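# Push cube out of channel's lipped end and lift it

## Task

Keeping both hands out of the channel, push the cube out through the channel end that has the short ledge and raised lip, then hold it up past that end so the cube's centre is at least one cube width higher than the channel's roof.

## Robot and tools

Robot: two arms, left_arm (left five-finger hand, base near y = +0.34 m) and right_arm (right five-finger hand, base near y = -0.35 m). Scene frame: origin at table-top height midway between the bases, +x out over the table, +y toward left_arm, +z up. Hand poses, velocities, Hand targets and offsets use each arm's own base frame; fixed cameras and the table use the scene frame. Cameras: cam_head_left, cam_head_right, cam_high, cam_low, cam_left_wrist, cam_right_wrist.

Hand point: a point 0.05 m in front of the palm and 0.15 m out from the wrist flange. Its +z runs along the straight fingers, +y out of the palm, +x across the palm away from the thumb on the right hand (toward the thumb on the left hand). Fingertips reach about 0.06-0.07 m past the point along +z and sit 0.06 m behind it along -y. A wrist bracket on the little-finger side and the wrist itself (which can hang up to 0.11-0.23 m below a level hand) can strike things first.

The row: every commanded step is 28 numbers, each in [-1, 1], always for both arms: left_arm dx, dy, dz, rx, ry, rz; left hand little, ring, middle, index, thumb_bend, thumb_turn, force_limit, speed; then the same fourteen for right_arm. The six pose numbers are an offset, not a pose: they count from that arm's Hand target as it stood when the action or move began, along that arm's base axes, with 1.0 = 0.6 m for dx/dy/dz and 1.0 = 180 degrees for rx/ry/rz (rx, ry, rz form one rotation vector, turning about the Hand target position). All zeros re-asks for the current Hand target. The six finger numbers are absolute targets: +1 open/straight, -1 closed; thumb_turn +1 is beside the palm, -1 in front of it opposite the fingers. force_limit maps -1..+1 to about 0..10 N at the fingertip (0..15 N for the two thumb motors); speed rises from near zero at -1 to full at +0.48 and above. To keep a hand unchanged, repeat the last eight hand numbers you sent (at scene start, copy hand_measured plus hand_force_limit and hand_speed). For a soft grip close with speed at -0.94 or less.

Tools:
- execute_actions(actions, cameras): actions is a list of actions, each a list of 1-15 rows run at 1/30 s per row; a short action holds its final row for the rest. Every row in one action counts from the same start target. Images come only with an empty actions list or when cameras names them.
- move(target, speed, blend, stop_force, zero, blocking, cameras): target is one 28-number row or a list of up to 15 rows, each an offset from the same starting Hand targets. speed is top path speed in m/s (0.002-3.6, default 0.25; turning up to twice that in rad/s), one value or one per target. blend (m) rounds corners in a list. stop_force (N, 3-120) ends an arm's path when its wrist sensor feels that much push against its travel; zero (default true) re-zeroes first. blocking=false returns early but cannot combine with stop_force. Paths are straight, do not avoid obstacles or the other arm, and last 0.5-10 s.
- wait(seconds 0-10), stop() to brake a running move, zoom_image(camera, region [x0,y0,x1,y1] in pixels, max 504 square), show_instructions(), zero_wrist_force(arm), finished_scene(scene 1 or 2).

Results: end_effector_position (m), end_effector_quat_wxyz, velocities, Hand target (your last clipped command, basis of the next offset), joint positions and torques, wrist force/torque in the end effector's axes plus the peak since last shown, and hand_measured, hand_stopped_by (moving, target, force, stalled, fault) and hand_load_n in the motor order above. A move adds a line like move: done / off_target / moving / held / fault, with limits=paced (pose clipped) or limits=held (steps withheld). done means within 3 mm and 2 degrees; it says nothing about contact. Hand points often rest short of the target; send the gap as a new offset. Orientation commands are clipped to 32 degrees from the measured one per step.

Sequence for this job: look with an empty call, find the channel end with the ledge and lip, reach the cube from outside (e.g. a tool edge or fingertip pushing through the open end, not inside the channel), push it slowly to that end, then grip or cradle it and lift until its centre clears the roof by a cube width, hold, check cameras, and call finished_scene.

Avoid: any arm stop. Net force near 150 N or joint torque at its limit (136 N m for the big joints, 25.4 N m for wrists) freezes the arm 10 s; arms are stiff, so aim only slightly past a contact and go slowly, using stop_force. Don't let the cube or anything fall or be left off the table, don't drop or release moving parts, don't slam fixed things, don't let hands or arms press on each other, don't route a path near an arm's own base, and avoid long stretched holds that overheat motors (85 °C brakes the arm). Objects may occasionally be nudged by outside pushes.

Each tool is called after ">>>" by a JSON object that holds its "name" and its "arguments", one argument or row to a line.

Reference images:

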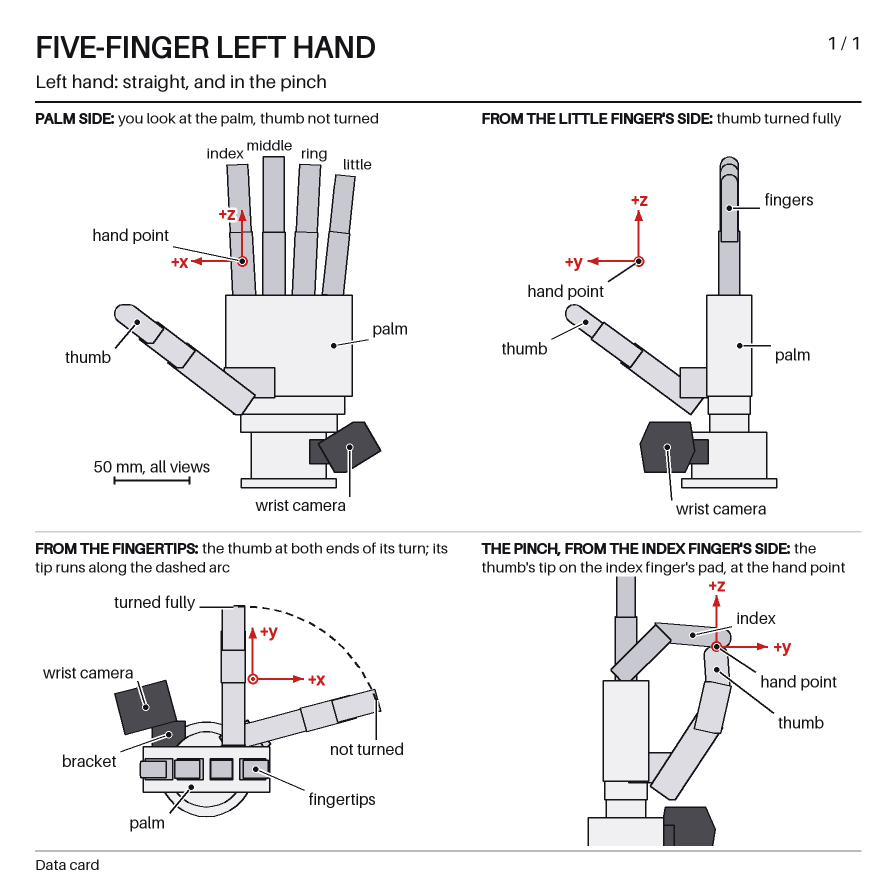

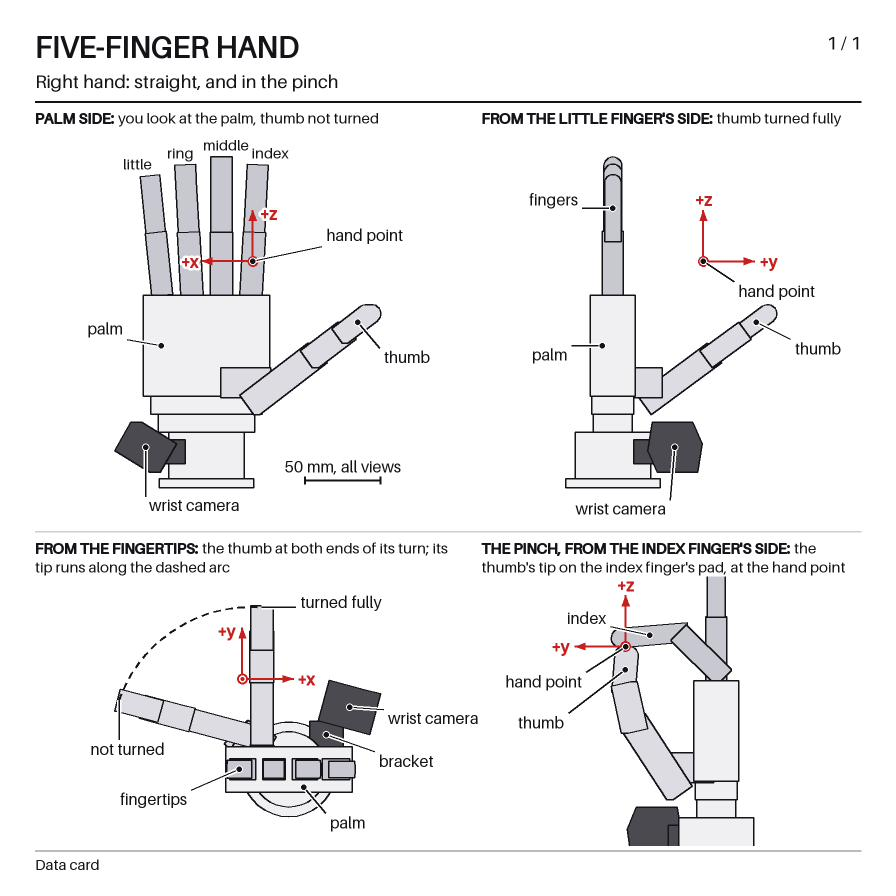

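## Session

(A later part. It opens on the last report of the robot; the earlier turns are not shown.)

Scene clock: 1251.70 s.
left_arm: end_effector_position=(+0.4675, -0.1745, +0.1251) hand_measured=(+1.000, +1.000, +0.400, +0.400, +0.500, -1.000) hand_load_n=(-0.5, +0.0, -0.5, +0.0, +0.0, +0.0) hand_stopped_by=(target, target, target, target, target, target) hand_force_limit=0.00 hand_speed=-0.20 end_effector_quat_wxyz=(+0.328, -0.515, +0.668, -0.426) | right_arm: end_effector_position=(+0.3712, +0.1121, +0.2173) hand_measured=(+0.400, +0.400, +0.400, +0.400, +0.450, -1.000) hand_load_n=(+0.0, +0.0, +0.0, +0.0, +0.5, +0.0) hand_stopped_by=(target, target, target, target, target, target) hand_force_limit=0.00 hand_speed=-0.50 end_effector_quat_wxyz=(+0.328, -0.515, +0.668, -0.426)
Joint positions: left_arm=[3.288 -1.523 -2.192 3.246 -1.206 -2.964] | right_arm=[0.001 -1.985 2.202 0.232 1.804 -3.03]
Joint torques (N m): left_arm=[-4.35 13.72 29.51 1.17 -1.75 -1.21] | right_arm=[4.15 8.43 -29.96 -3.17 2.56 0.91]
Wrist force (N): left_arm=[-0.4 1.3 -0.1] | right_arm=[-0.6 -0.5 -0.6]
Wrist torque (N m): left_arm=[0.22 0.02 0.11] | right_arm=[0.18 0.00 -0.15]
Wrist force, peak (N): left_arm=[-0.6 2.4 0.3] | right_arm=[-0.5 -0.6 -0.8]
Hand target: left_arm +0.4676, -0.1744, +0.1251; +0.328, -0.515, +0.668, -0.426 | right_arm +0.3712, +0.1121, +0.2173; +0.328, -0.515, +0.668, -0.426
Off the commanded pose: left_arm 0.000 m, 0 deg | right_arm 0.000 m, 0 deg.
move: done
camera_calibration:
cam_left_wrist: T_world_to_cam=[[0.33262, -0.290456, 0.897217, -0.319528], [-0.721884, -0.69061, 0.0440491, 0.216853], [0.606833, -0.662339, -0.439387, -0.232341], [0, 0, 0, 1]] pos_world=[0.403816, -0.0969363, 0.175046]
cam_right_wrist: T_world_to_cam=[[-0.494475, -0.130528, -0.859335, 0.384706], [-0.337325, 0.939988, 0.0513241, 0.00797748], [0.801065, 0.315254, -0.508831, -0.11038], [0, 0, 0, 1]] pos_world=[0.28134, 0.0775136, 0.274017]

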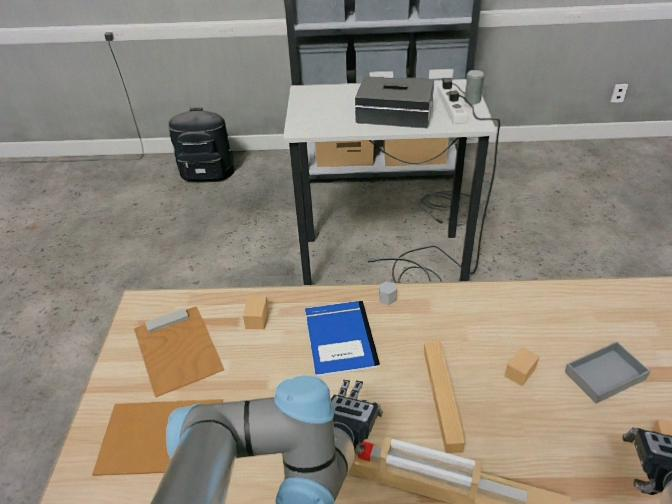

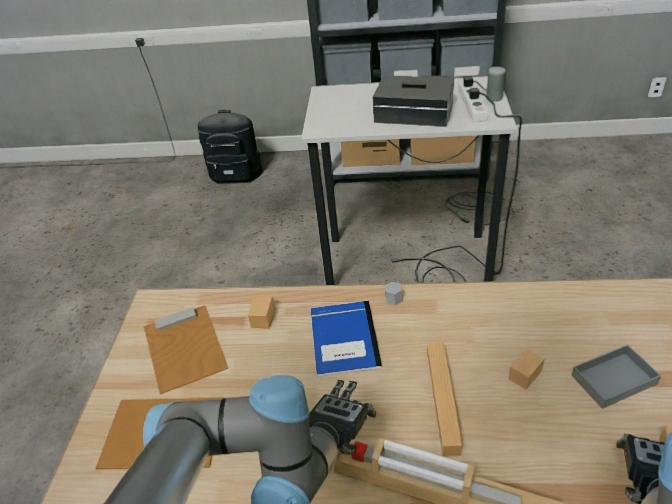

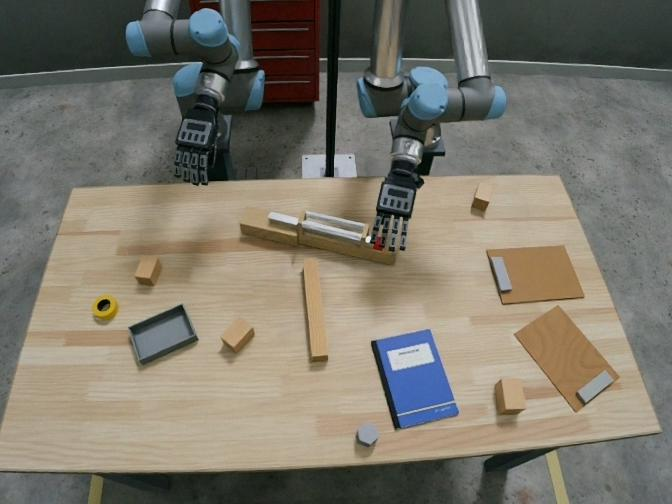

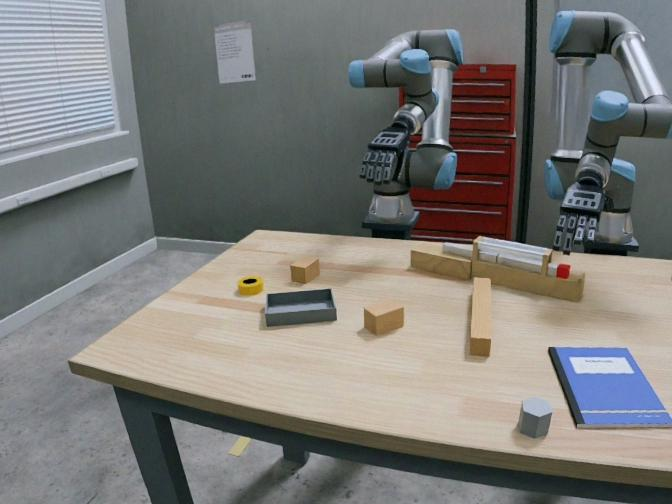

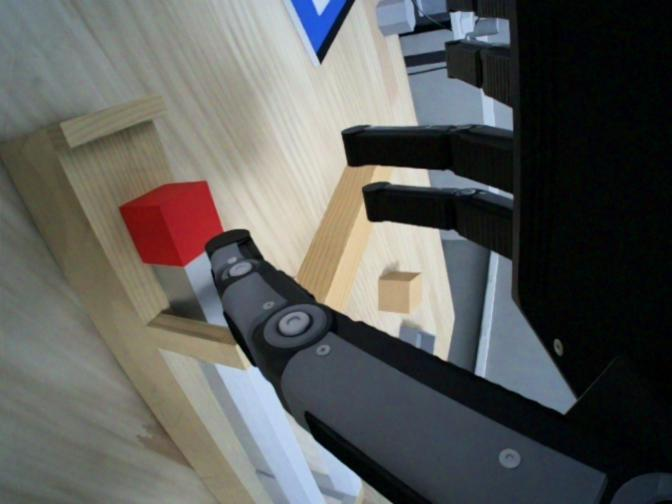

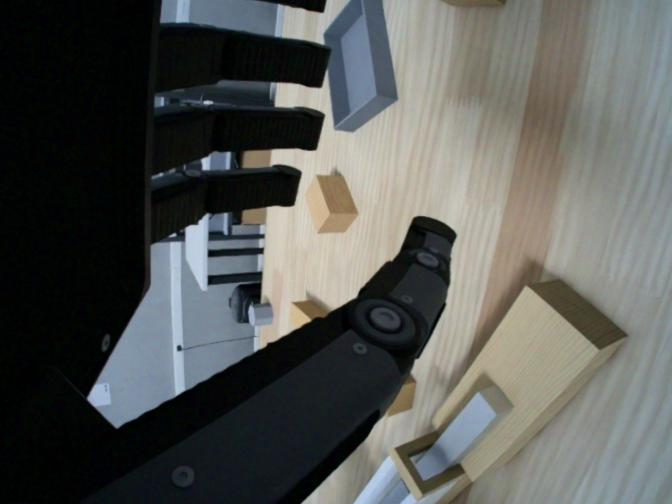

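>>> {"name": "move", "arguments": {
  "target": [0.0013,0.0048,-0.0585,0,0,0,1,1,0.4,0.4,0.5,-1,0,-0.2,0,0,0,0,0,0,0.4,0.4,0.4,0.4,0.45,-1,0,-0.5],
  "speed": 0.06,
  "stop_force": 4,
  "cameras": ["cam_high","cam_head_left","cam_head_right","cam_low","cam_left_wrist"]
}}

>>> {"name": "zoom_image", "arguments": {
  "camera": "cam_left_wrist",
  "region": [100, 130, 350, 380]
}}

>>> {"name": "zoom_image", "arguments": {
  "camera": "cam_high",
  "region": [350, 200, 420, 270]
}}

>>> {"name": "zoom_image", "arguments": {
  "camera": "cam_low",
  "region": [520, 210, 610, 300]
}}

Scene clock: 1350.67 s.
left_arm: end_effector_position=(+0.4684, -0.1716, +0.0900) hand_measured=(+1.000, +1.000, +0.400, +0.400, +0.500, -1.000) hand_load_n=(+0.0, +0.0, +0.0, +0.0, +0.0, +0.0) hand_stopped_by=(target, target, target, target, target, target) hand_force_limit=0.00 hand_speed=-0.20 end_effector_quat_wxyz=(+0.328, -0.515, +0.668, -0.426) | right_arm: end_effector_position=(+0.3712, +0.1121, +0.2173) hand_measured=(+0.400, +0.400, +0.400, +0.400, +0.450, -1.000) hand_load_n=(+0.0, +0.0, +0.0, +0.0, +0.0, +0.5) hand_stopped_by=(target, target, target, target, target, target) hand_force_limit=0.00 hand_speed=-0.50 end_effector_quat_wxyz=(+0.328, -0.515, +0.668, -0.426)
Joint positions: left_arm=[3.299 -1.584 -2.244 3.357 -1.197 -2.959] | right_arm=[0.001 -1.985 2.202 0.232 1.804 -3.03]
Joint torques (N m): left_arm=[-8.95 24.38 31.23 1.26 -2.42 -2.18] | right_arm=[5.68 6.96 -29.38 -3.14 2.32 1.09]
Wrist force (N): left_arm=[-0.4 1.3 -0.4] | right_arm=[-0.3 -0.5 -0.6]
Wrist torque (N m): left_arm=[0.23 0.00 0.07] | right_arm=[0.19 -0.03 -0.12]
Wrist force, peak (N): left_arm=[-0.4 1.8 0.0] | right_arm=[-0.6 -0.7 -0.7]
Hand target: left_arm +0.4684, -0.1716, +0.0900; +0.328, -0.515, +0.668, -0.426 | right_arm +0.3712, +0.1121, +0.2173; +0.328, -0.515, +0.668, -0.426
Off the commanded pose: left_arm 0.000 m, 0 deg | right_arm 0.000 m, 0 deg.
move: done
camera_calibration:
cam_left_wrist: T_world_to_cam=[[0.332434, -0.290519, 0.897266, -0.287487], [-0.721862, -0.690648, 0.0438276, 0.220994], [0.606962, -0.662272, -0.43931, -0.24634], [0, 0, 0, 1]] pos_world=[0.404617, -0.0940358, 0.140047]
Images, in order (width x height): cam_head_left 672x504, cam_head_right 672x504, cam_high 672x504, cam_low 672x504, cam_left_wrist 672x504.

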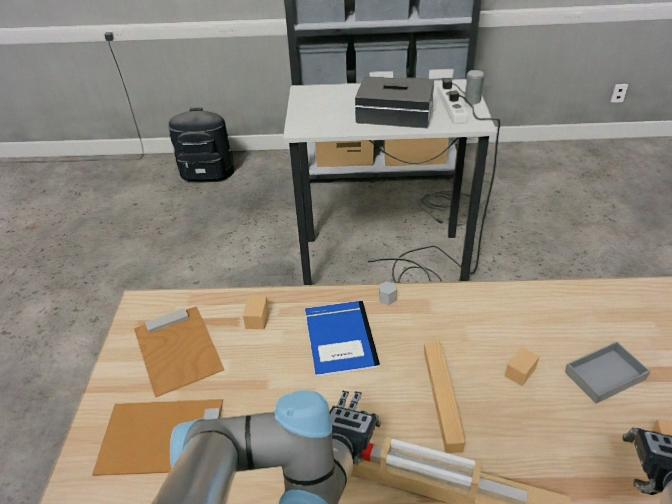

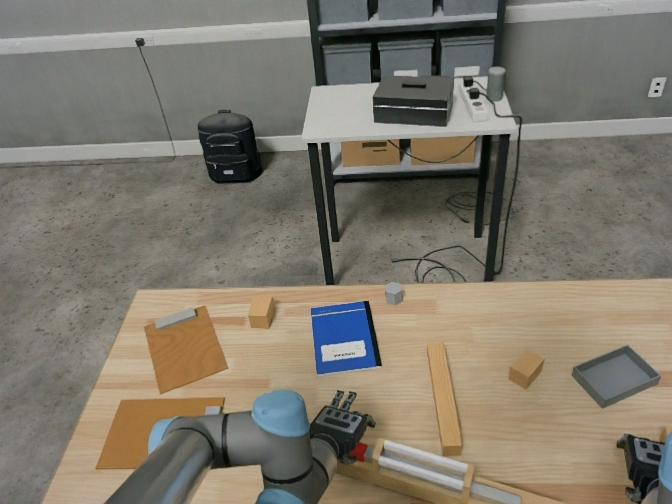

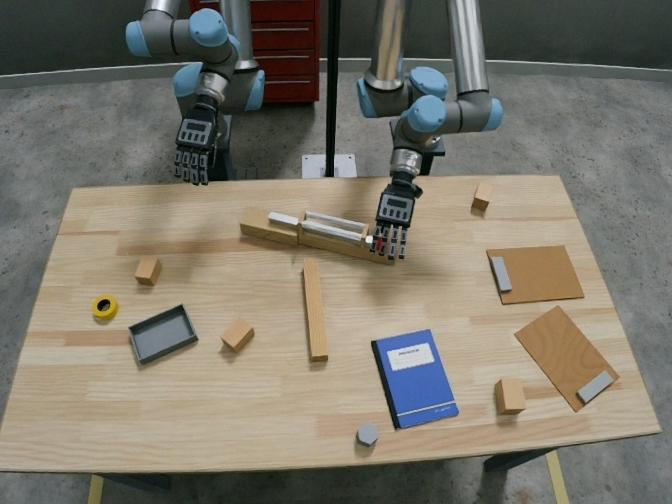

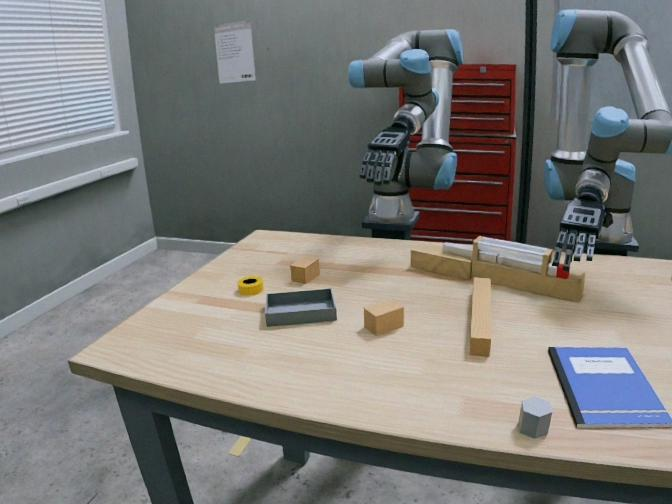

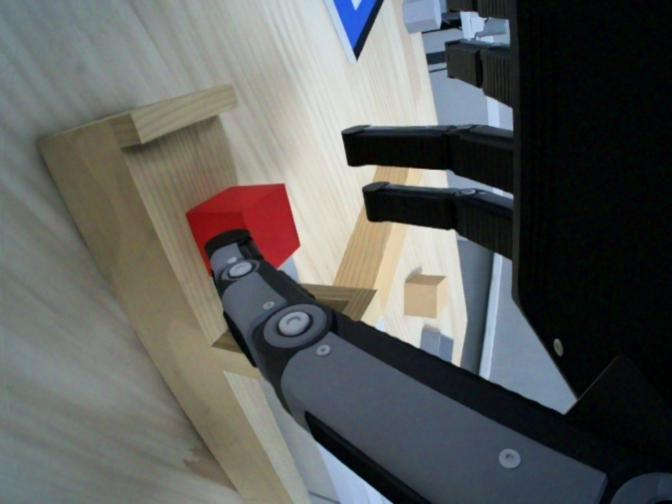

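Scaled by 2.016 from the camera's 672x504 image, which has a finer 960x720 frame.

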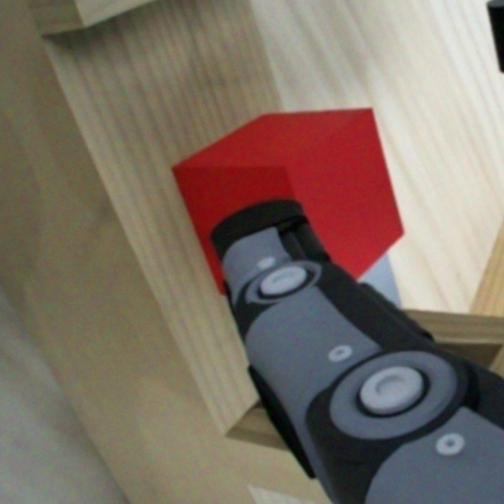

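Scaled by 7.200 from the camera's 672x504 image, which has a finer 960x720 frame.

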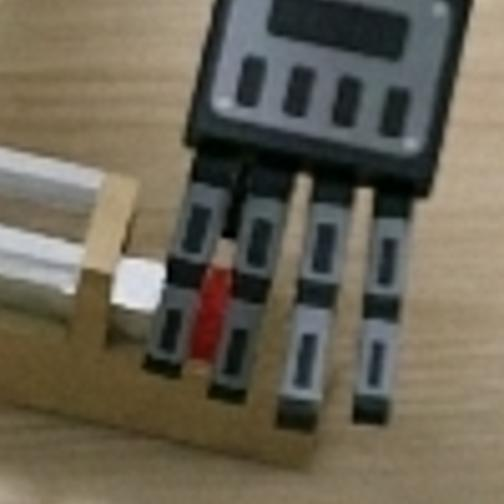

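Scaled by 5.600 from the camera's 672x504 image, which has a finer 960x720 frame.

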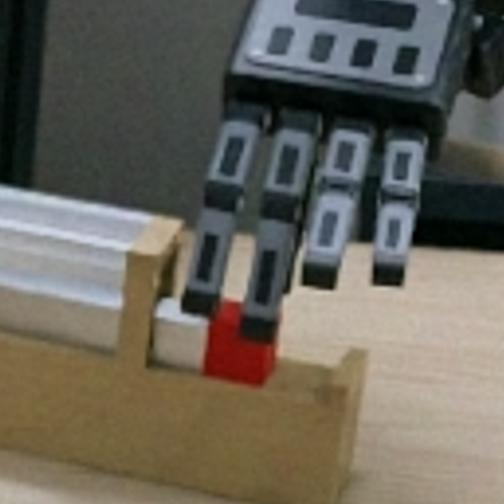

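>>> {"name": "move", "arguments": {
  "target": [
    [0.0013,0.0048,0,0,0,0,1,1,0.4,0.4,0.5,-1,0,-0.2,0,0,0,0,0,0,0.4,0.4,0.4,0.4,0.45,-1,0,-0.5],
    [0.0013,0.0048,-0.0333,0,0,0,1,1,0.4,0.4,0.5,-1,0,-0.2,0,0,0,0,0,0,0.4,0.4,0.4,0.4,0.45,-1,0,-0.5]
  ],
  "speed": 0.04,
  "stop_force": 3.5,
  "cameras": ["cam_high","cam_head_right","cam_low","cam_left_wrist"]
}}

>>> {"name": "zoom_image", "arguments": {
  "camera": "cam_left_wrist",
  "region": [100, 130, 400, 380]
}}

>>> {"name": "zoom_image", "arguments": {
  "camera": "cam_high",
  "region": [350, 200, 420, 270]
}}

>>> {"name": "zoom_image", "arguments": {
  "camera": "cam_low",
  "region": [520, 210, 610, 300]
}}

Scene clock: 1369.43 s.
left_arm: end_effector_position=(+0.4691, -0.1687, +0.0700) hand_measured=(+1.000, +1.000, +0.400, +0.400, +0.500, -1.000) hand_load_n=(+0.0, +0.0, +0.0, +0.0, +0.0, +0.0) hand_stopped_by=(target, target, target, target, target, target) hand_force_limit=0.00 hand_speed=-0.20 end_effector_quat_wxyz=(+0.328, -0.515, +0.668, -0.426) | right_arm: end_effector_position=(+0.3712, +0.1121, +0.2173) hand_measured=(+0.400, +0.400, +0.400, +0.400, +0.450, -1.000) hand_load_n=(+0.0, +0.0, +0.0, +0.0, +0.0, +0.0) hand_stopped_by=(target, target, target, target, target, target) hand_force_limit=0.00 hand_speed=-0.50 end_effector_quat_wxyz=(+0.328, -0.515, +0.668, -0.426)
Joint positions: left_arm=[3.309 -1.624 -2.27 3.421 -1.188 -2.954] | right_arm=[0.001 -1.985 2.202 0.232 1.804 -3.03]
Joint torques (N m): left_arm=[-8.35 25.91 30.83 1.06 -1.88 -1.53] | right_arm=[4.73 6.46 -29.48 -3.12 2.39 1.09]
Wrist force (N): left_arm=[-0.3 1.2 -0.1] | right_arm=[-0.8 -0.4 -0.7]
Wrist torque (N m): left_arm=[0.18 -0.01 0.10] | right_arm=[0.21 0.06 -0.16]
Wrist force, peak (N): left_arm=[-0.5 1.9 0.1] | right_arm=[-0.7 -0.6 -0.8]
Hand target: left_arm +0.4691, -0.1687, +0.0700; +0.328, -0.515, +0.668, -0.426 | right_arm +0.3712, +0.1121, +0.2173; +0.328, -0.515, +0.668, -0.426
Off the commanded pose: left_arm 0.000 m, 0 deg | right_arm 0.000 m, 0 deg.
move: done
camera_calibration:
cam_left_wrist: T_world_to_cam=[[0.332434, -0.290519, 0.897266, -0.268994], [-0.721862, -0.690648, 0.0438276, 0.224382], [0.606962, -0.662272, -0.43931, -0.253758], [0, 0, 0, 1]] pos_world=[0.405417, -0.0912358, 0.120047]
Images, in order (width x height): cam_head_right 672x504, cam_high 672x504, cam_low 672x504, cam_left_wrist 672x504.

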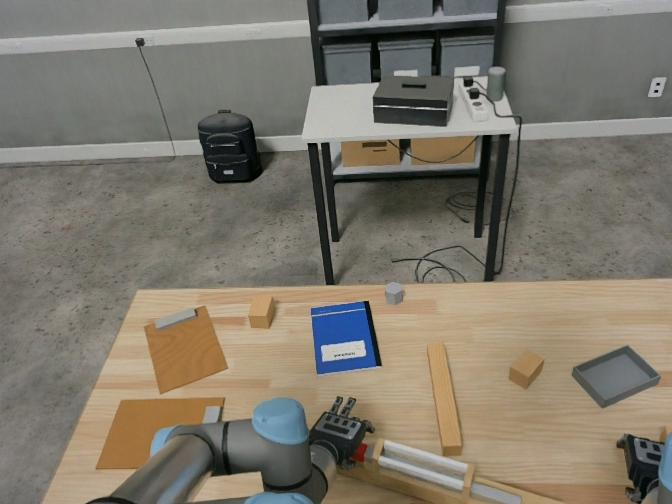

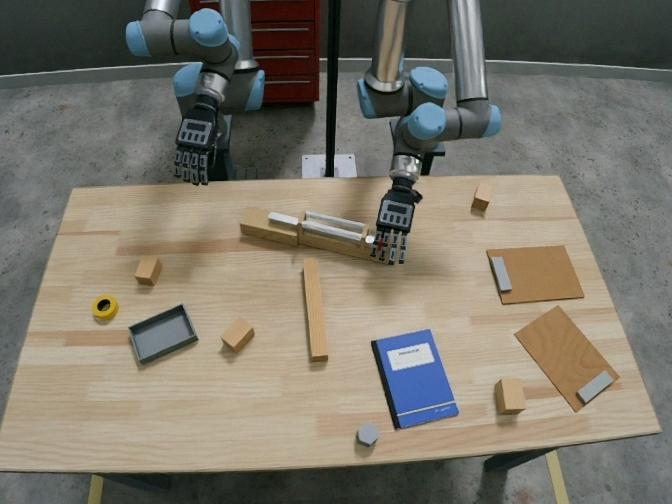

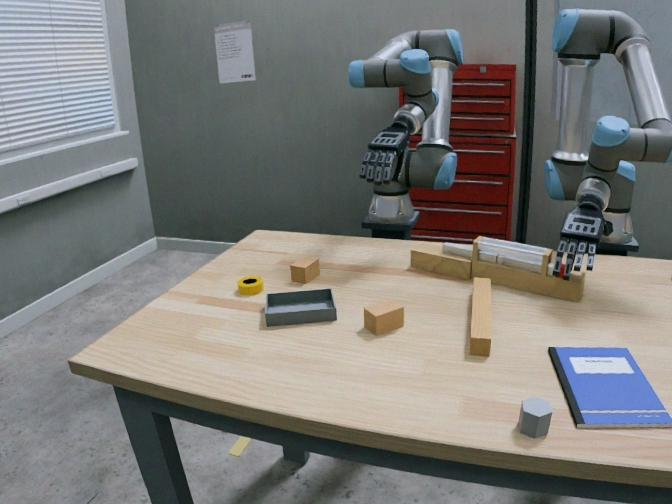

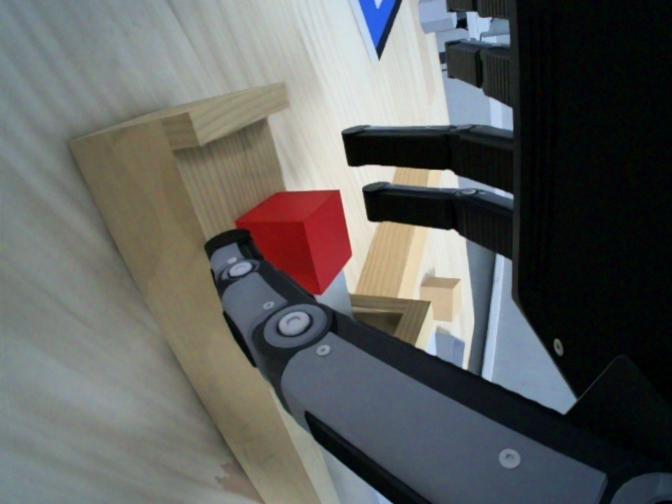

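Scaled by 1.680 from the camera's 672x504 image, which has a finer 960x720 frame.

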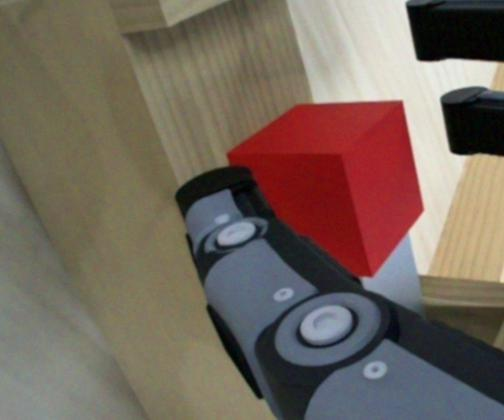

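Scaled by 7.200 from the camera's 672x504 image, which has a finer 960x720 frame.

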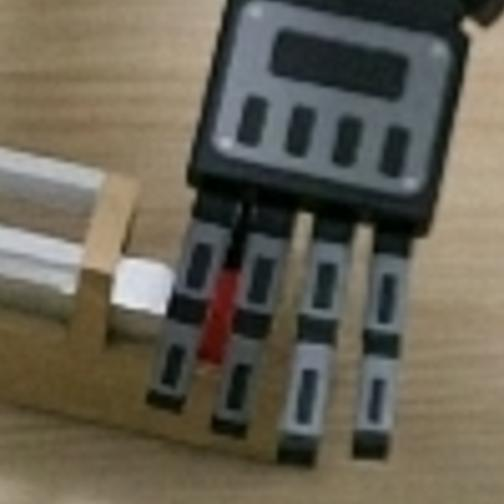

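Scaled by 5.600 from the camera's 672x504 image, which has a finer 960x720 frame.

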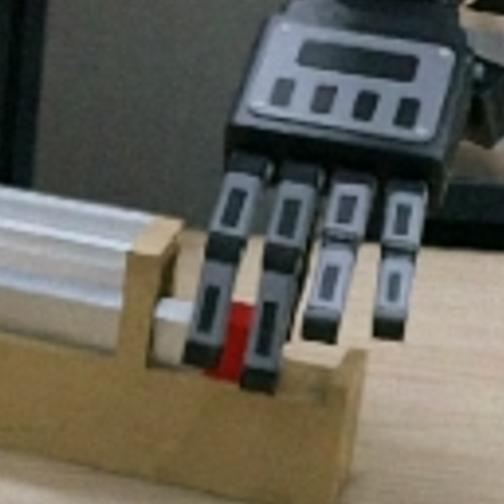

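>>> {"name": "move", "arguments": {
  "target": [
    [0.0052,-0.0014,0,0,0,0,1,1,0.4,0.4,0.3,-1,-0.4,-0.88,0,0,0,0,0,0,0.4,0.4,0.4,0.4,0.45,-1,0,-0.5],
    [0.0052,-0.0014,0,0,0,0,1,1,-0.2,-0.2,0.3,-1,-0.4,-0.88,0,0,0,0,0,0,0.4,0.4,0.4,0.4,0.45,-1,0,-0.5],
    [0.0052,-0.0014,0,0,0,0,1,1,-0.3,-0.3,0.3,-1,0,-0.88,0,0,0,0,0,0,0.4,0.4,0.4,0.4,0.45,-1,0,-0.5]
  ],
  "speed": 0.03,
  "cameras": ["cam_high","cam_head_right","cam_low","cam_left_wrist"]
}}

>>> {"name": "zoom_image", "arguments": {
  "camera": "cam_left_wrist",
  "region": [100, 130, 400, 380]
}}

>>> {"name": "zoom_image", "arguments": {
  "camera": "cam_low",
  "region": [520, 210, 610, 300]
}}

Scene clock: 1432.77 s.
left_arm: end_effector_position=(+0.4723, -0.1695, +0.0700) hand_measured=(+1.000, +1.000, +0.016, +0.002, +0.302, -1.000) hand_load_n=(+0.0, -0.5, +7.5, +5.0, +4.5, -1.0) hand_stopped_by=(target, target, force, force, target, target) hand_force_limit=0.00 hand_speed=-0.88 end_effector_quat_wxyz=(+0.328, -0.515, +0.668, -0.426) | right_arm: end_effector_position=(+0.3712, +0.1121, +0.2173) hand_measured=(+0.400, +0.400, +0.400, +0.400, +0.450, -1.000) hand_load_n=(+0.0, +0.0, +0.0, +0.0, +0.0, +0.0) hand_stopped_by=(target, target, target, target, target, target) hand_force_limit=0.00 hand_speed=-0.50 end_effector_quat_wxyz=(+0.328, -0.515, +0.668, -0.426)
Joint positions: left_arm=[3.304 -1.632 -2.261 3.421 -1.192 -2.956] | right_arm=[0.001 -1.985 2.202 0.232 1.804 -3.03]
Joint torques (N m): left_arm=[8.63 20.03 7.1 -0.62 2.04 1.97] | right_arm=[4.86 5.57 -28.5 -3.09 2.18 1.03]
Wrist force (N): left_arm=[-0.6 -3.9 -2.0] | right_arm=[-0.5 -0.2 -0.6]
Wrist torque (N m): left_arm=[0.15 -0.03 0.21] | right_arm=[0.23 0.00 -0.13]
Wrist force, peak (N): left_arm=[-1.0 -4.4 -1.9] | right_arm=[-1.1 -0.3 -0.6]
Hand target: left_arm +0.4723, -0.1695, +0.0700; +0.328, -0.515, +0.668, -0.426 | right_arm +0.3712, +0.1121, +0.2173; +0.328, -0.515, +0.668, -0.426
Off the commanded pose: left_arm 0.000 m, 0 deg | right_arm 0.000 m, 0 deg.
move: done
camera_calibration:
cam_left_wrist: T_world_to_cam=[[0.332434, -0.290519, 0.897266, -0.270257], [-0.721862, -0.690648, 0.0438276, 0.226067], [0.606962, -0.662272, -0.43931, -0.256169], [0, 0, 0, 1]] pos_world=[0.408517, -0.0920358, 0.120047]
Images, in order (width x height): cam_head_right 672x504, cam_high 672x504, cam_low 672x504, cam_left_wrist 672x504.

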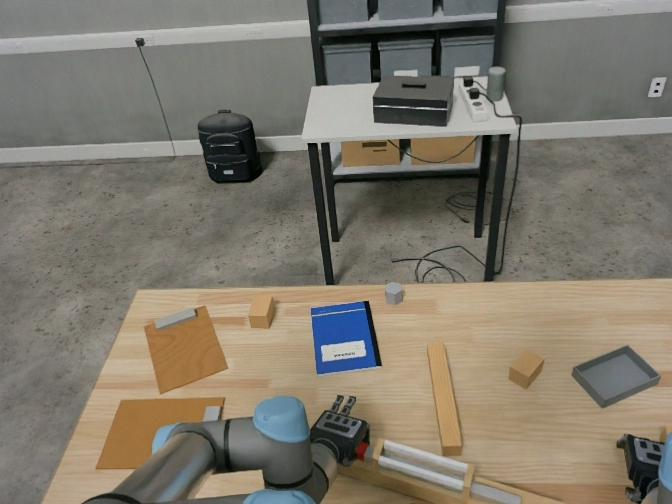

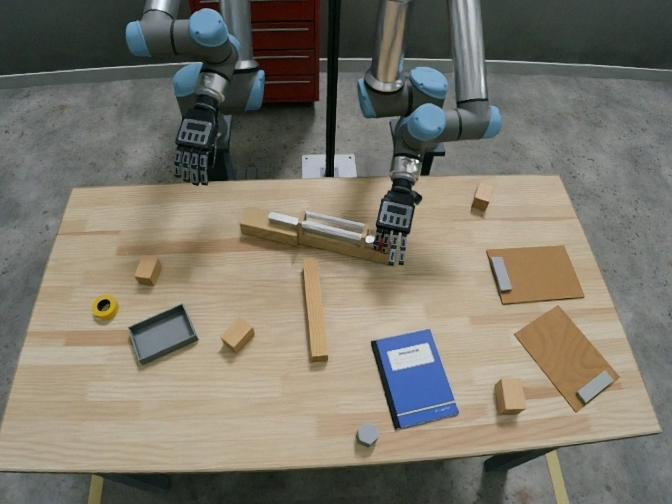

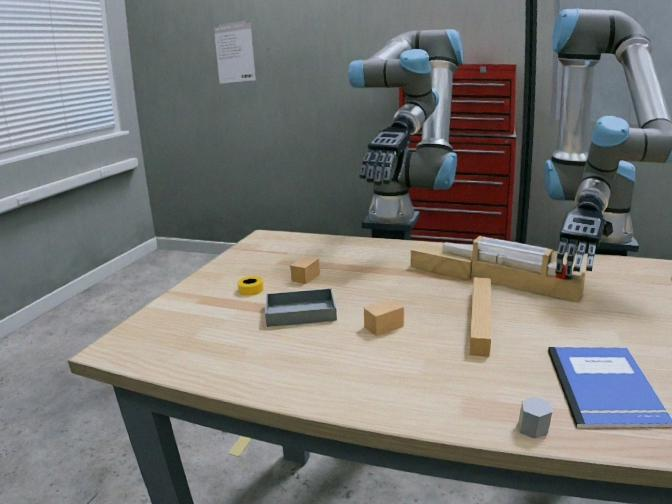

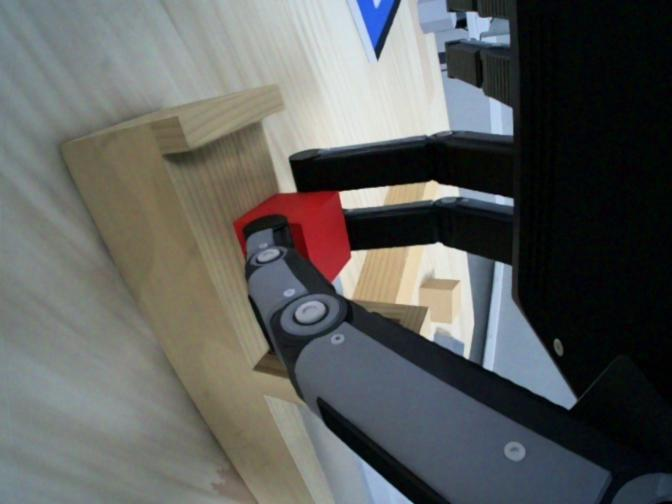

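Scaled by 1.680 from the camera's 672x504 image, which has a finer 960x720 frame.

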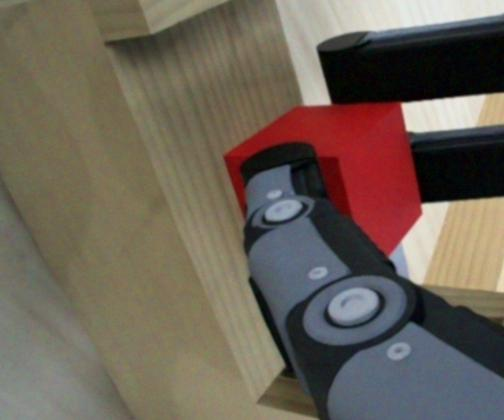

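Scaled by 5.600 from the camera's 672x504 image, which has a finer 960x720 frame.

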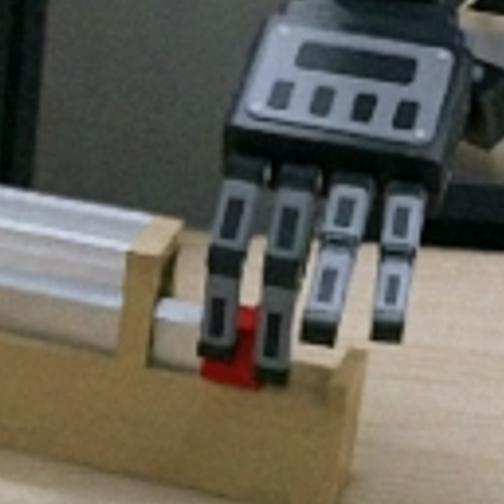

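>>> {"name": "move", "arguments": {
  "target": [0,0,0.04,0,0,0,1,1,-0.3,-0.3,0.3,-1,0,-0.88,0,0,0,0,0,0,0.4,0.4,0.4,0.4,0.45,-1,0,-0.5],
  "speed": 0.03,
  "cameras": ["cam_high","cam_low","cam_left_wrist"]
}}

>>> {"name": "zoom_image", "arguments": {
  "camera": "cam_left_wrist",
  "region": [100, 130, 400, 380]
}}

>>> {"name": "zoom_image", "arguments": {
  "camera": "cam_low",
  "region": [520, 210, 610, 300]
}}

Scene clock: 1455.50 s.
left_arm: end_effector_position=(+0.4724, -0.1695, +0.0942) hand_measured=(+1.000, +1.000, +0.016, +0.002, +0.302, -1.000) hand_load_n=(+0.0, +0.0, +6.5, +4.0, +7.5, +0.0) hand_stopped_by=(target, target, force, force, target, target) hand_force_limit=0.00 hand_speed=-0.88 end_effector_quat_wxyz=(+0.328, -0.515, +0.668, -0.426) end_effector_velocity=(+0.000, -0.001, -0.001) end_effector_angular_velocity=(+0.000, -0.001, -0.003) | right_arm: end_effector_position=(+0.3712, +0.1121, +0.2173) hand_measured=(+0.400, +0.400, +0.400, +0.400, +0.450, -1.000) hand_load_n=(+0.0, +0.0, +0.0, +0.0, +0.5, +0.0) hand_stopped_by=(target, target, target, target, target, target) hand_force_limit=0.00 hand_speed=-0.50 end_effector_quat_wxyz=(+0.328, -0.515, +0.668, -0.426)
Joint positions: left_arm=[3.304 -1.585 -2.23 3.343 -1.192 -2.956] | right_arm=[0.001 -1.985 2.202 0.232 1.804 -3.03]
Joint velocities: left_arm=[-0.002 -0.003 -0.001 0.005 0.001 0] | right_arm=[within noise]
Joint torques (N m): left_arm=[2.17 9.21 5.06 1.23 1.2 -0.52] | right_arm=[5.02 6.71 -28.74 -2.93 2.36 1]
Wrist force (N): left_arm=[-0.4 1.6 -0.2] | right_arm=[-0.5 -0.4 -0.6]
Wrist torque (N m): left_arm=[0.25 0.00 0.14] | right_arm=[0.21 0.00 -0.14]
Wrist force, peak (N): left_arm=[-0.5 -4.4 -1.9] | right_arm=[-0.8 -0.5 -0.8]
Hand target: left_arm +0.4723, -0.1695, +0.0940; +0.328, -0.515, +0.668, -0.426 | right_arm +0.3712, +0.1121, +0.2173; +0.328, -0.515, +0.668, -0.426
Off the commanded pose: left_arm 0.000 m, 0 deg | right_arm 0.000 m, 0 deg.
move: done
camera_calibration:
cam_left_wrist: T_world_to_cam=[[0.332066, -0.290568, 0.897386, -0.291911], [-0.721882, -0.690647, 0.0434959, 0.225208], [0.607139, -0.662251, -0.439096, -0.24576], [0, 0, 0, 1]] pos_world=[0.408718, -0.0920356, 0.144249]
Images, in order (width x height): cam_high 672x504, cam_low 672x504, cam_left_wrist 672x504.

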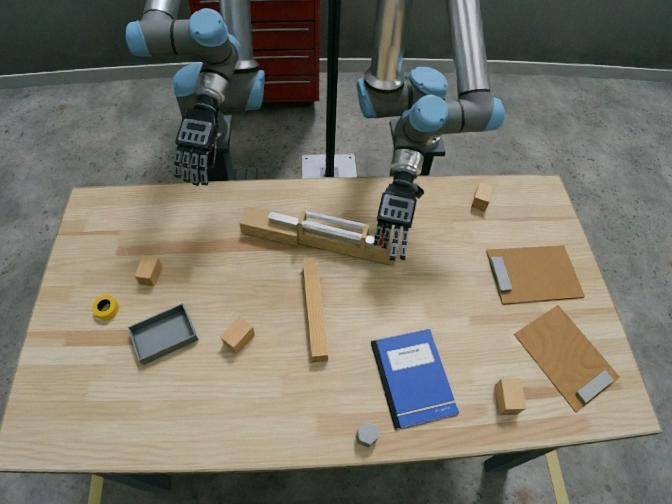

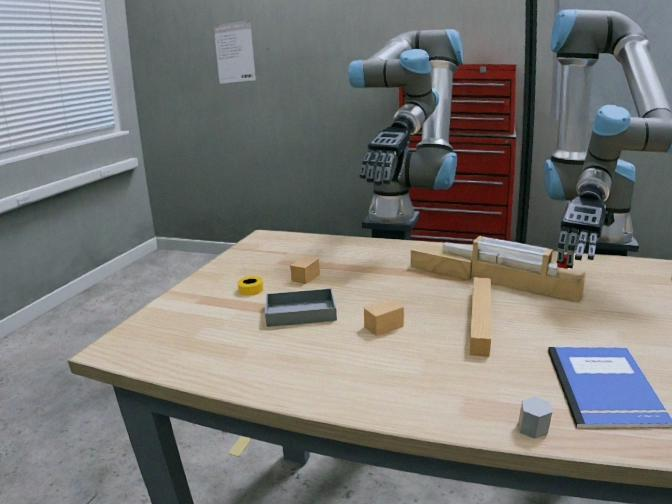

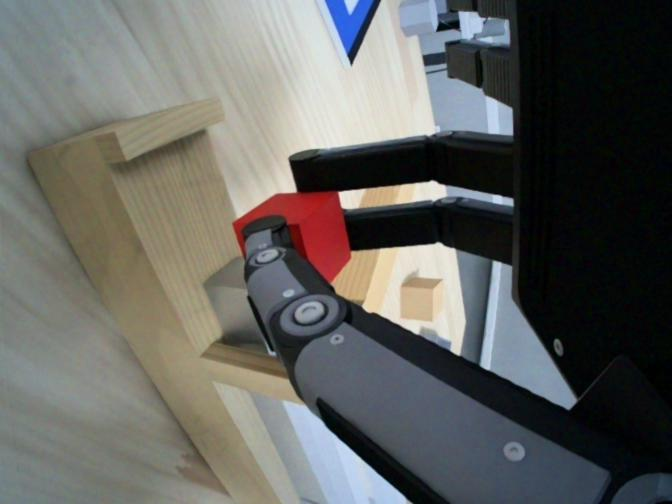

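Scaled by 1.680 from the camera's 672x504 image, which has a finer 960x720 frame.

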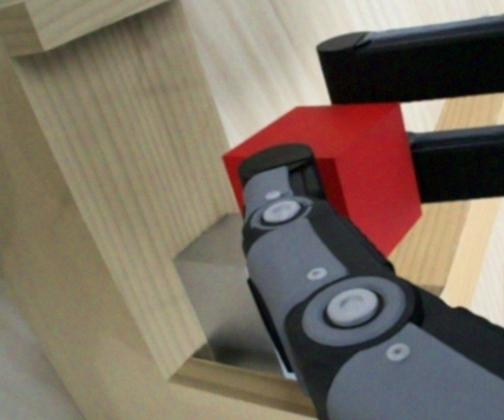

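Scaled by 5.600 from the camera's 672x504 image, which has a finer 960x720 frame.

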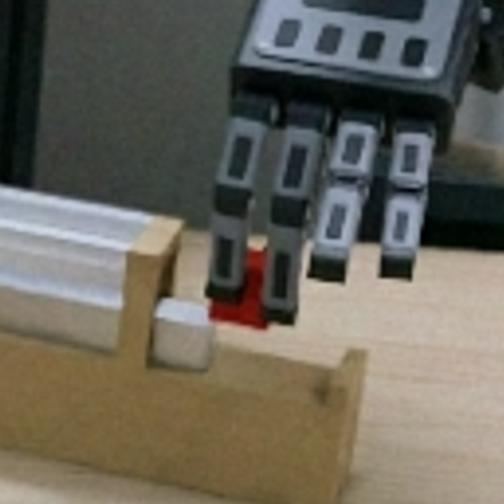

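>>> {"name": "move", "arguments": {
  "target": [
    [0,0,0.15,0,0,0,1,1,-0.3,-0.3,0.3,-1,0,-0.88,0,0,0,0,0,0,0.4,0.4,0.4,0.4,0.45,-1,0,-0.5],
    [0.0298,0.1128,0.17,0,0,0,1,1,-0.3,-0.3,0.3,-1,0,-0.88,0,0,0,0,0,0,0.4,0.4,0.4,0.4,0.45,-1,0,-0.5]
  ],
  "speed": 0.08,
  "blend": [0.02,0],
  "cameras": ["cam_high","cam_low","cam_left_wrist"]
}}

>>> {"name": "zoom_image", "arguments": {
  "camera": "cam_low",
  "region": [460, 160, 660, 310]
}}

Scene clock: 1476.03 s.
left_arm: end_effector_position=(+0.4902, -0.1018, +0.1960) hand_measured=(+1.000, +1.000, +0.016, +0.002, +0.302, -1.000) hand_load_n=(+0.0, +0.0, +6.0, +3.5, +7.5, +0.0) hand_stopped_by=(target, target, force, force, target, target) hand_force_limit=0.00 hand_speed=-0.88 end_effector_quat_wxyz=(+0.328, -0.515, +0.668, -0.426) | right_arm: end_effector_position=(+0.3712, +0.1121, +0.2173) hand_measured=(+0.400, +0.400, +0.400, +0.400, +0.450, -1.000) hand_load_n=(+0.0, +0.0, +0.0, +0.0, +0.0, +0.0) hand_stopped_by=(target, target, target, target, target, target) hand_force_limit=0.00 hand_speed=-0.50 end_effector_quat_wxyz=(+0.328, -0.515, +0.668, -0.426)
Joint positions: left_arm=[3.527 -1.472 -2.043 2.988 -0.996 -2.836] | right_arm=[0.001 -1.985 2.202 0.232 1.804 -3.03]
Joint torques (N m): left_arm=[5.8 22.92 9.22 0.48 -0.83 -1.51] | right_arm=[5.1 6.83 -28.81 -2.81 2 0.85]
Wrist force (N): left_arm=[-0.4 1.4 -0.3] | right_arm=[-0.5 -0.3 -0.6]
Wrist torque (N m): left_arm=[0.23 0.01 0.13] | right_arm=[0.23 -0.01 -0.13]
Wrist force, peak (N): left_arm=[-0.4 2.3 0.2] | right_arm=[-0.7 -0.7 -0.7]
Hand target: left_arm +0.4901, -0.1018, +0.1960; +0.328, -0.515, +0.668, -0.426 | right_arm +0.3712, +0.1121, +0.2173; +0.328, -0.515, +0.668, -0.426
Off the commanded pose: left_arm 0.000 m, 0 deg | right_arm 0.000 m, 0 deg.
move: done
camera_calibration:
cam_left_wrist: T_world_to_cam=[[0.33241, -0.290543, 0.897267, -0.369619], [-0.721873, -0.690638, 0.0437974, 0.280308], [0.606962, -0.662272, -0.43931, -0.166905], [0, 0, 0, 1]] pos_world=[0.426517, -0.0243358, 0.246047]
Images, in order (width x height): cam_high 672x504, cam_low 672x504, cam_left_wrist 672x504.

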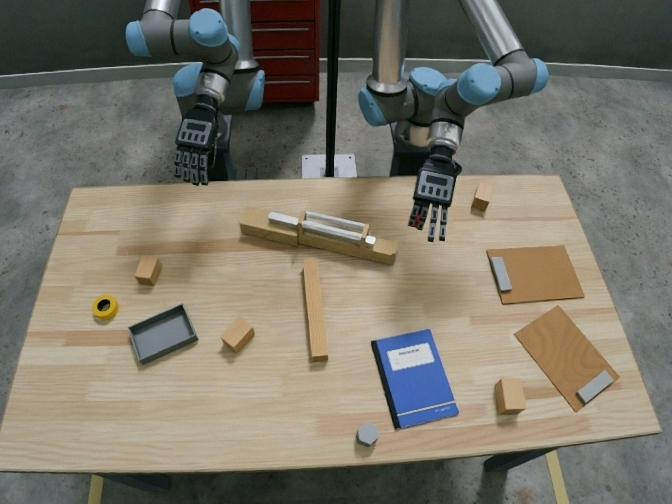

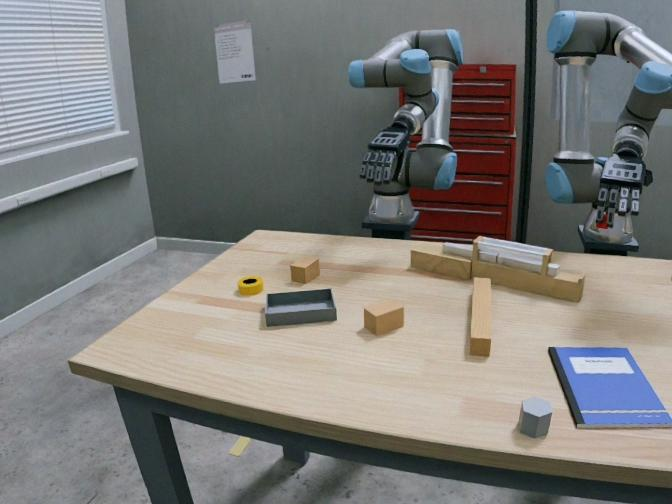

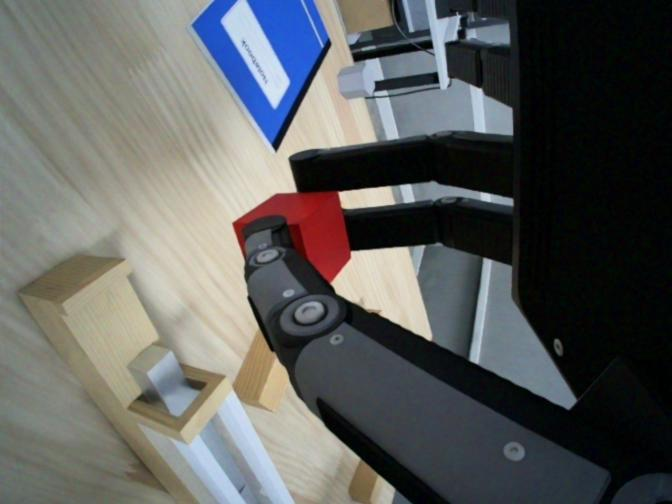

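Scaled by 2.520 from the camera's 672x504 image, which has a finer 960x720 frame.

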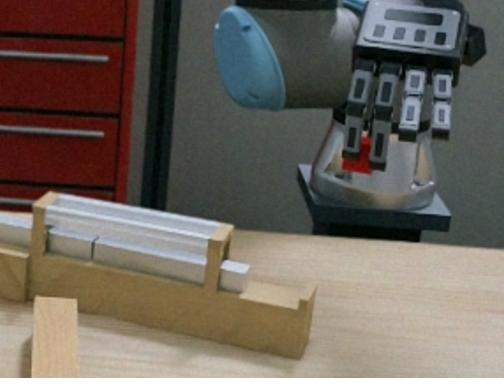

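>>> {"name": "finished_scene", "arguments": {
  "scene": 2
}}

The scene is finished: the task was done.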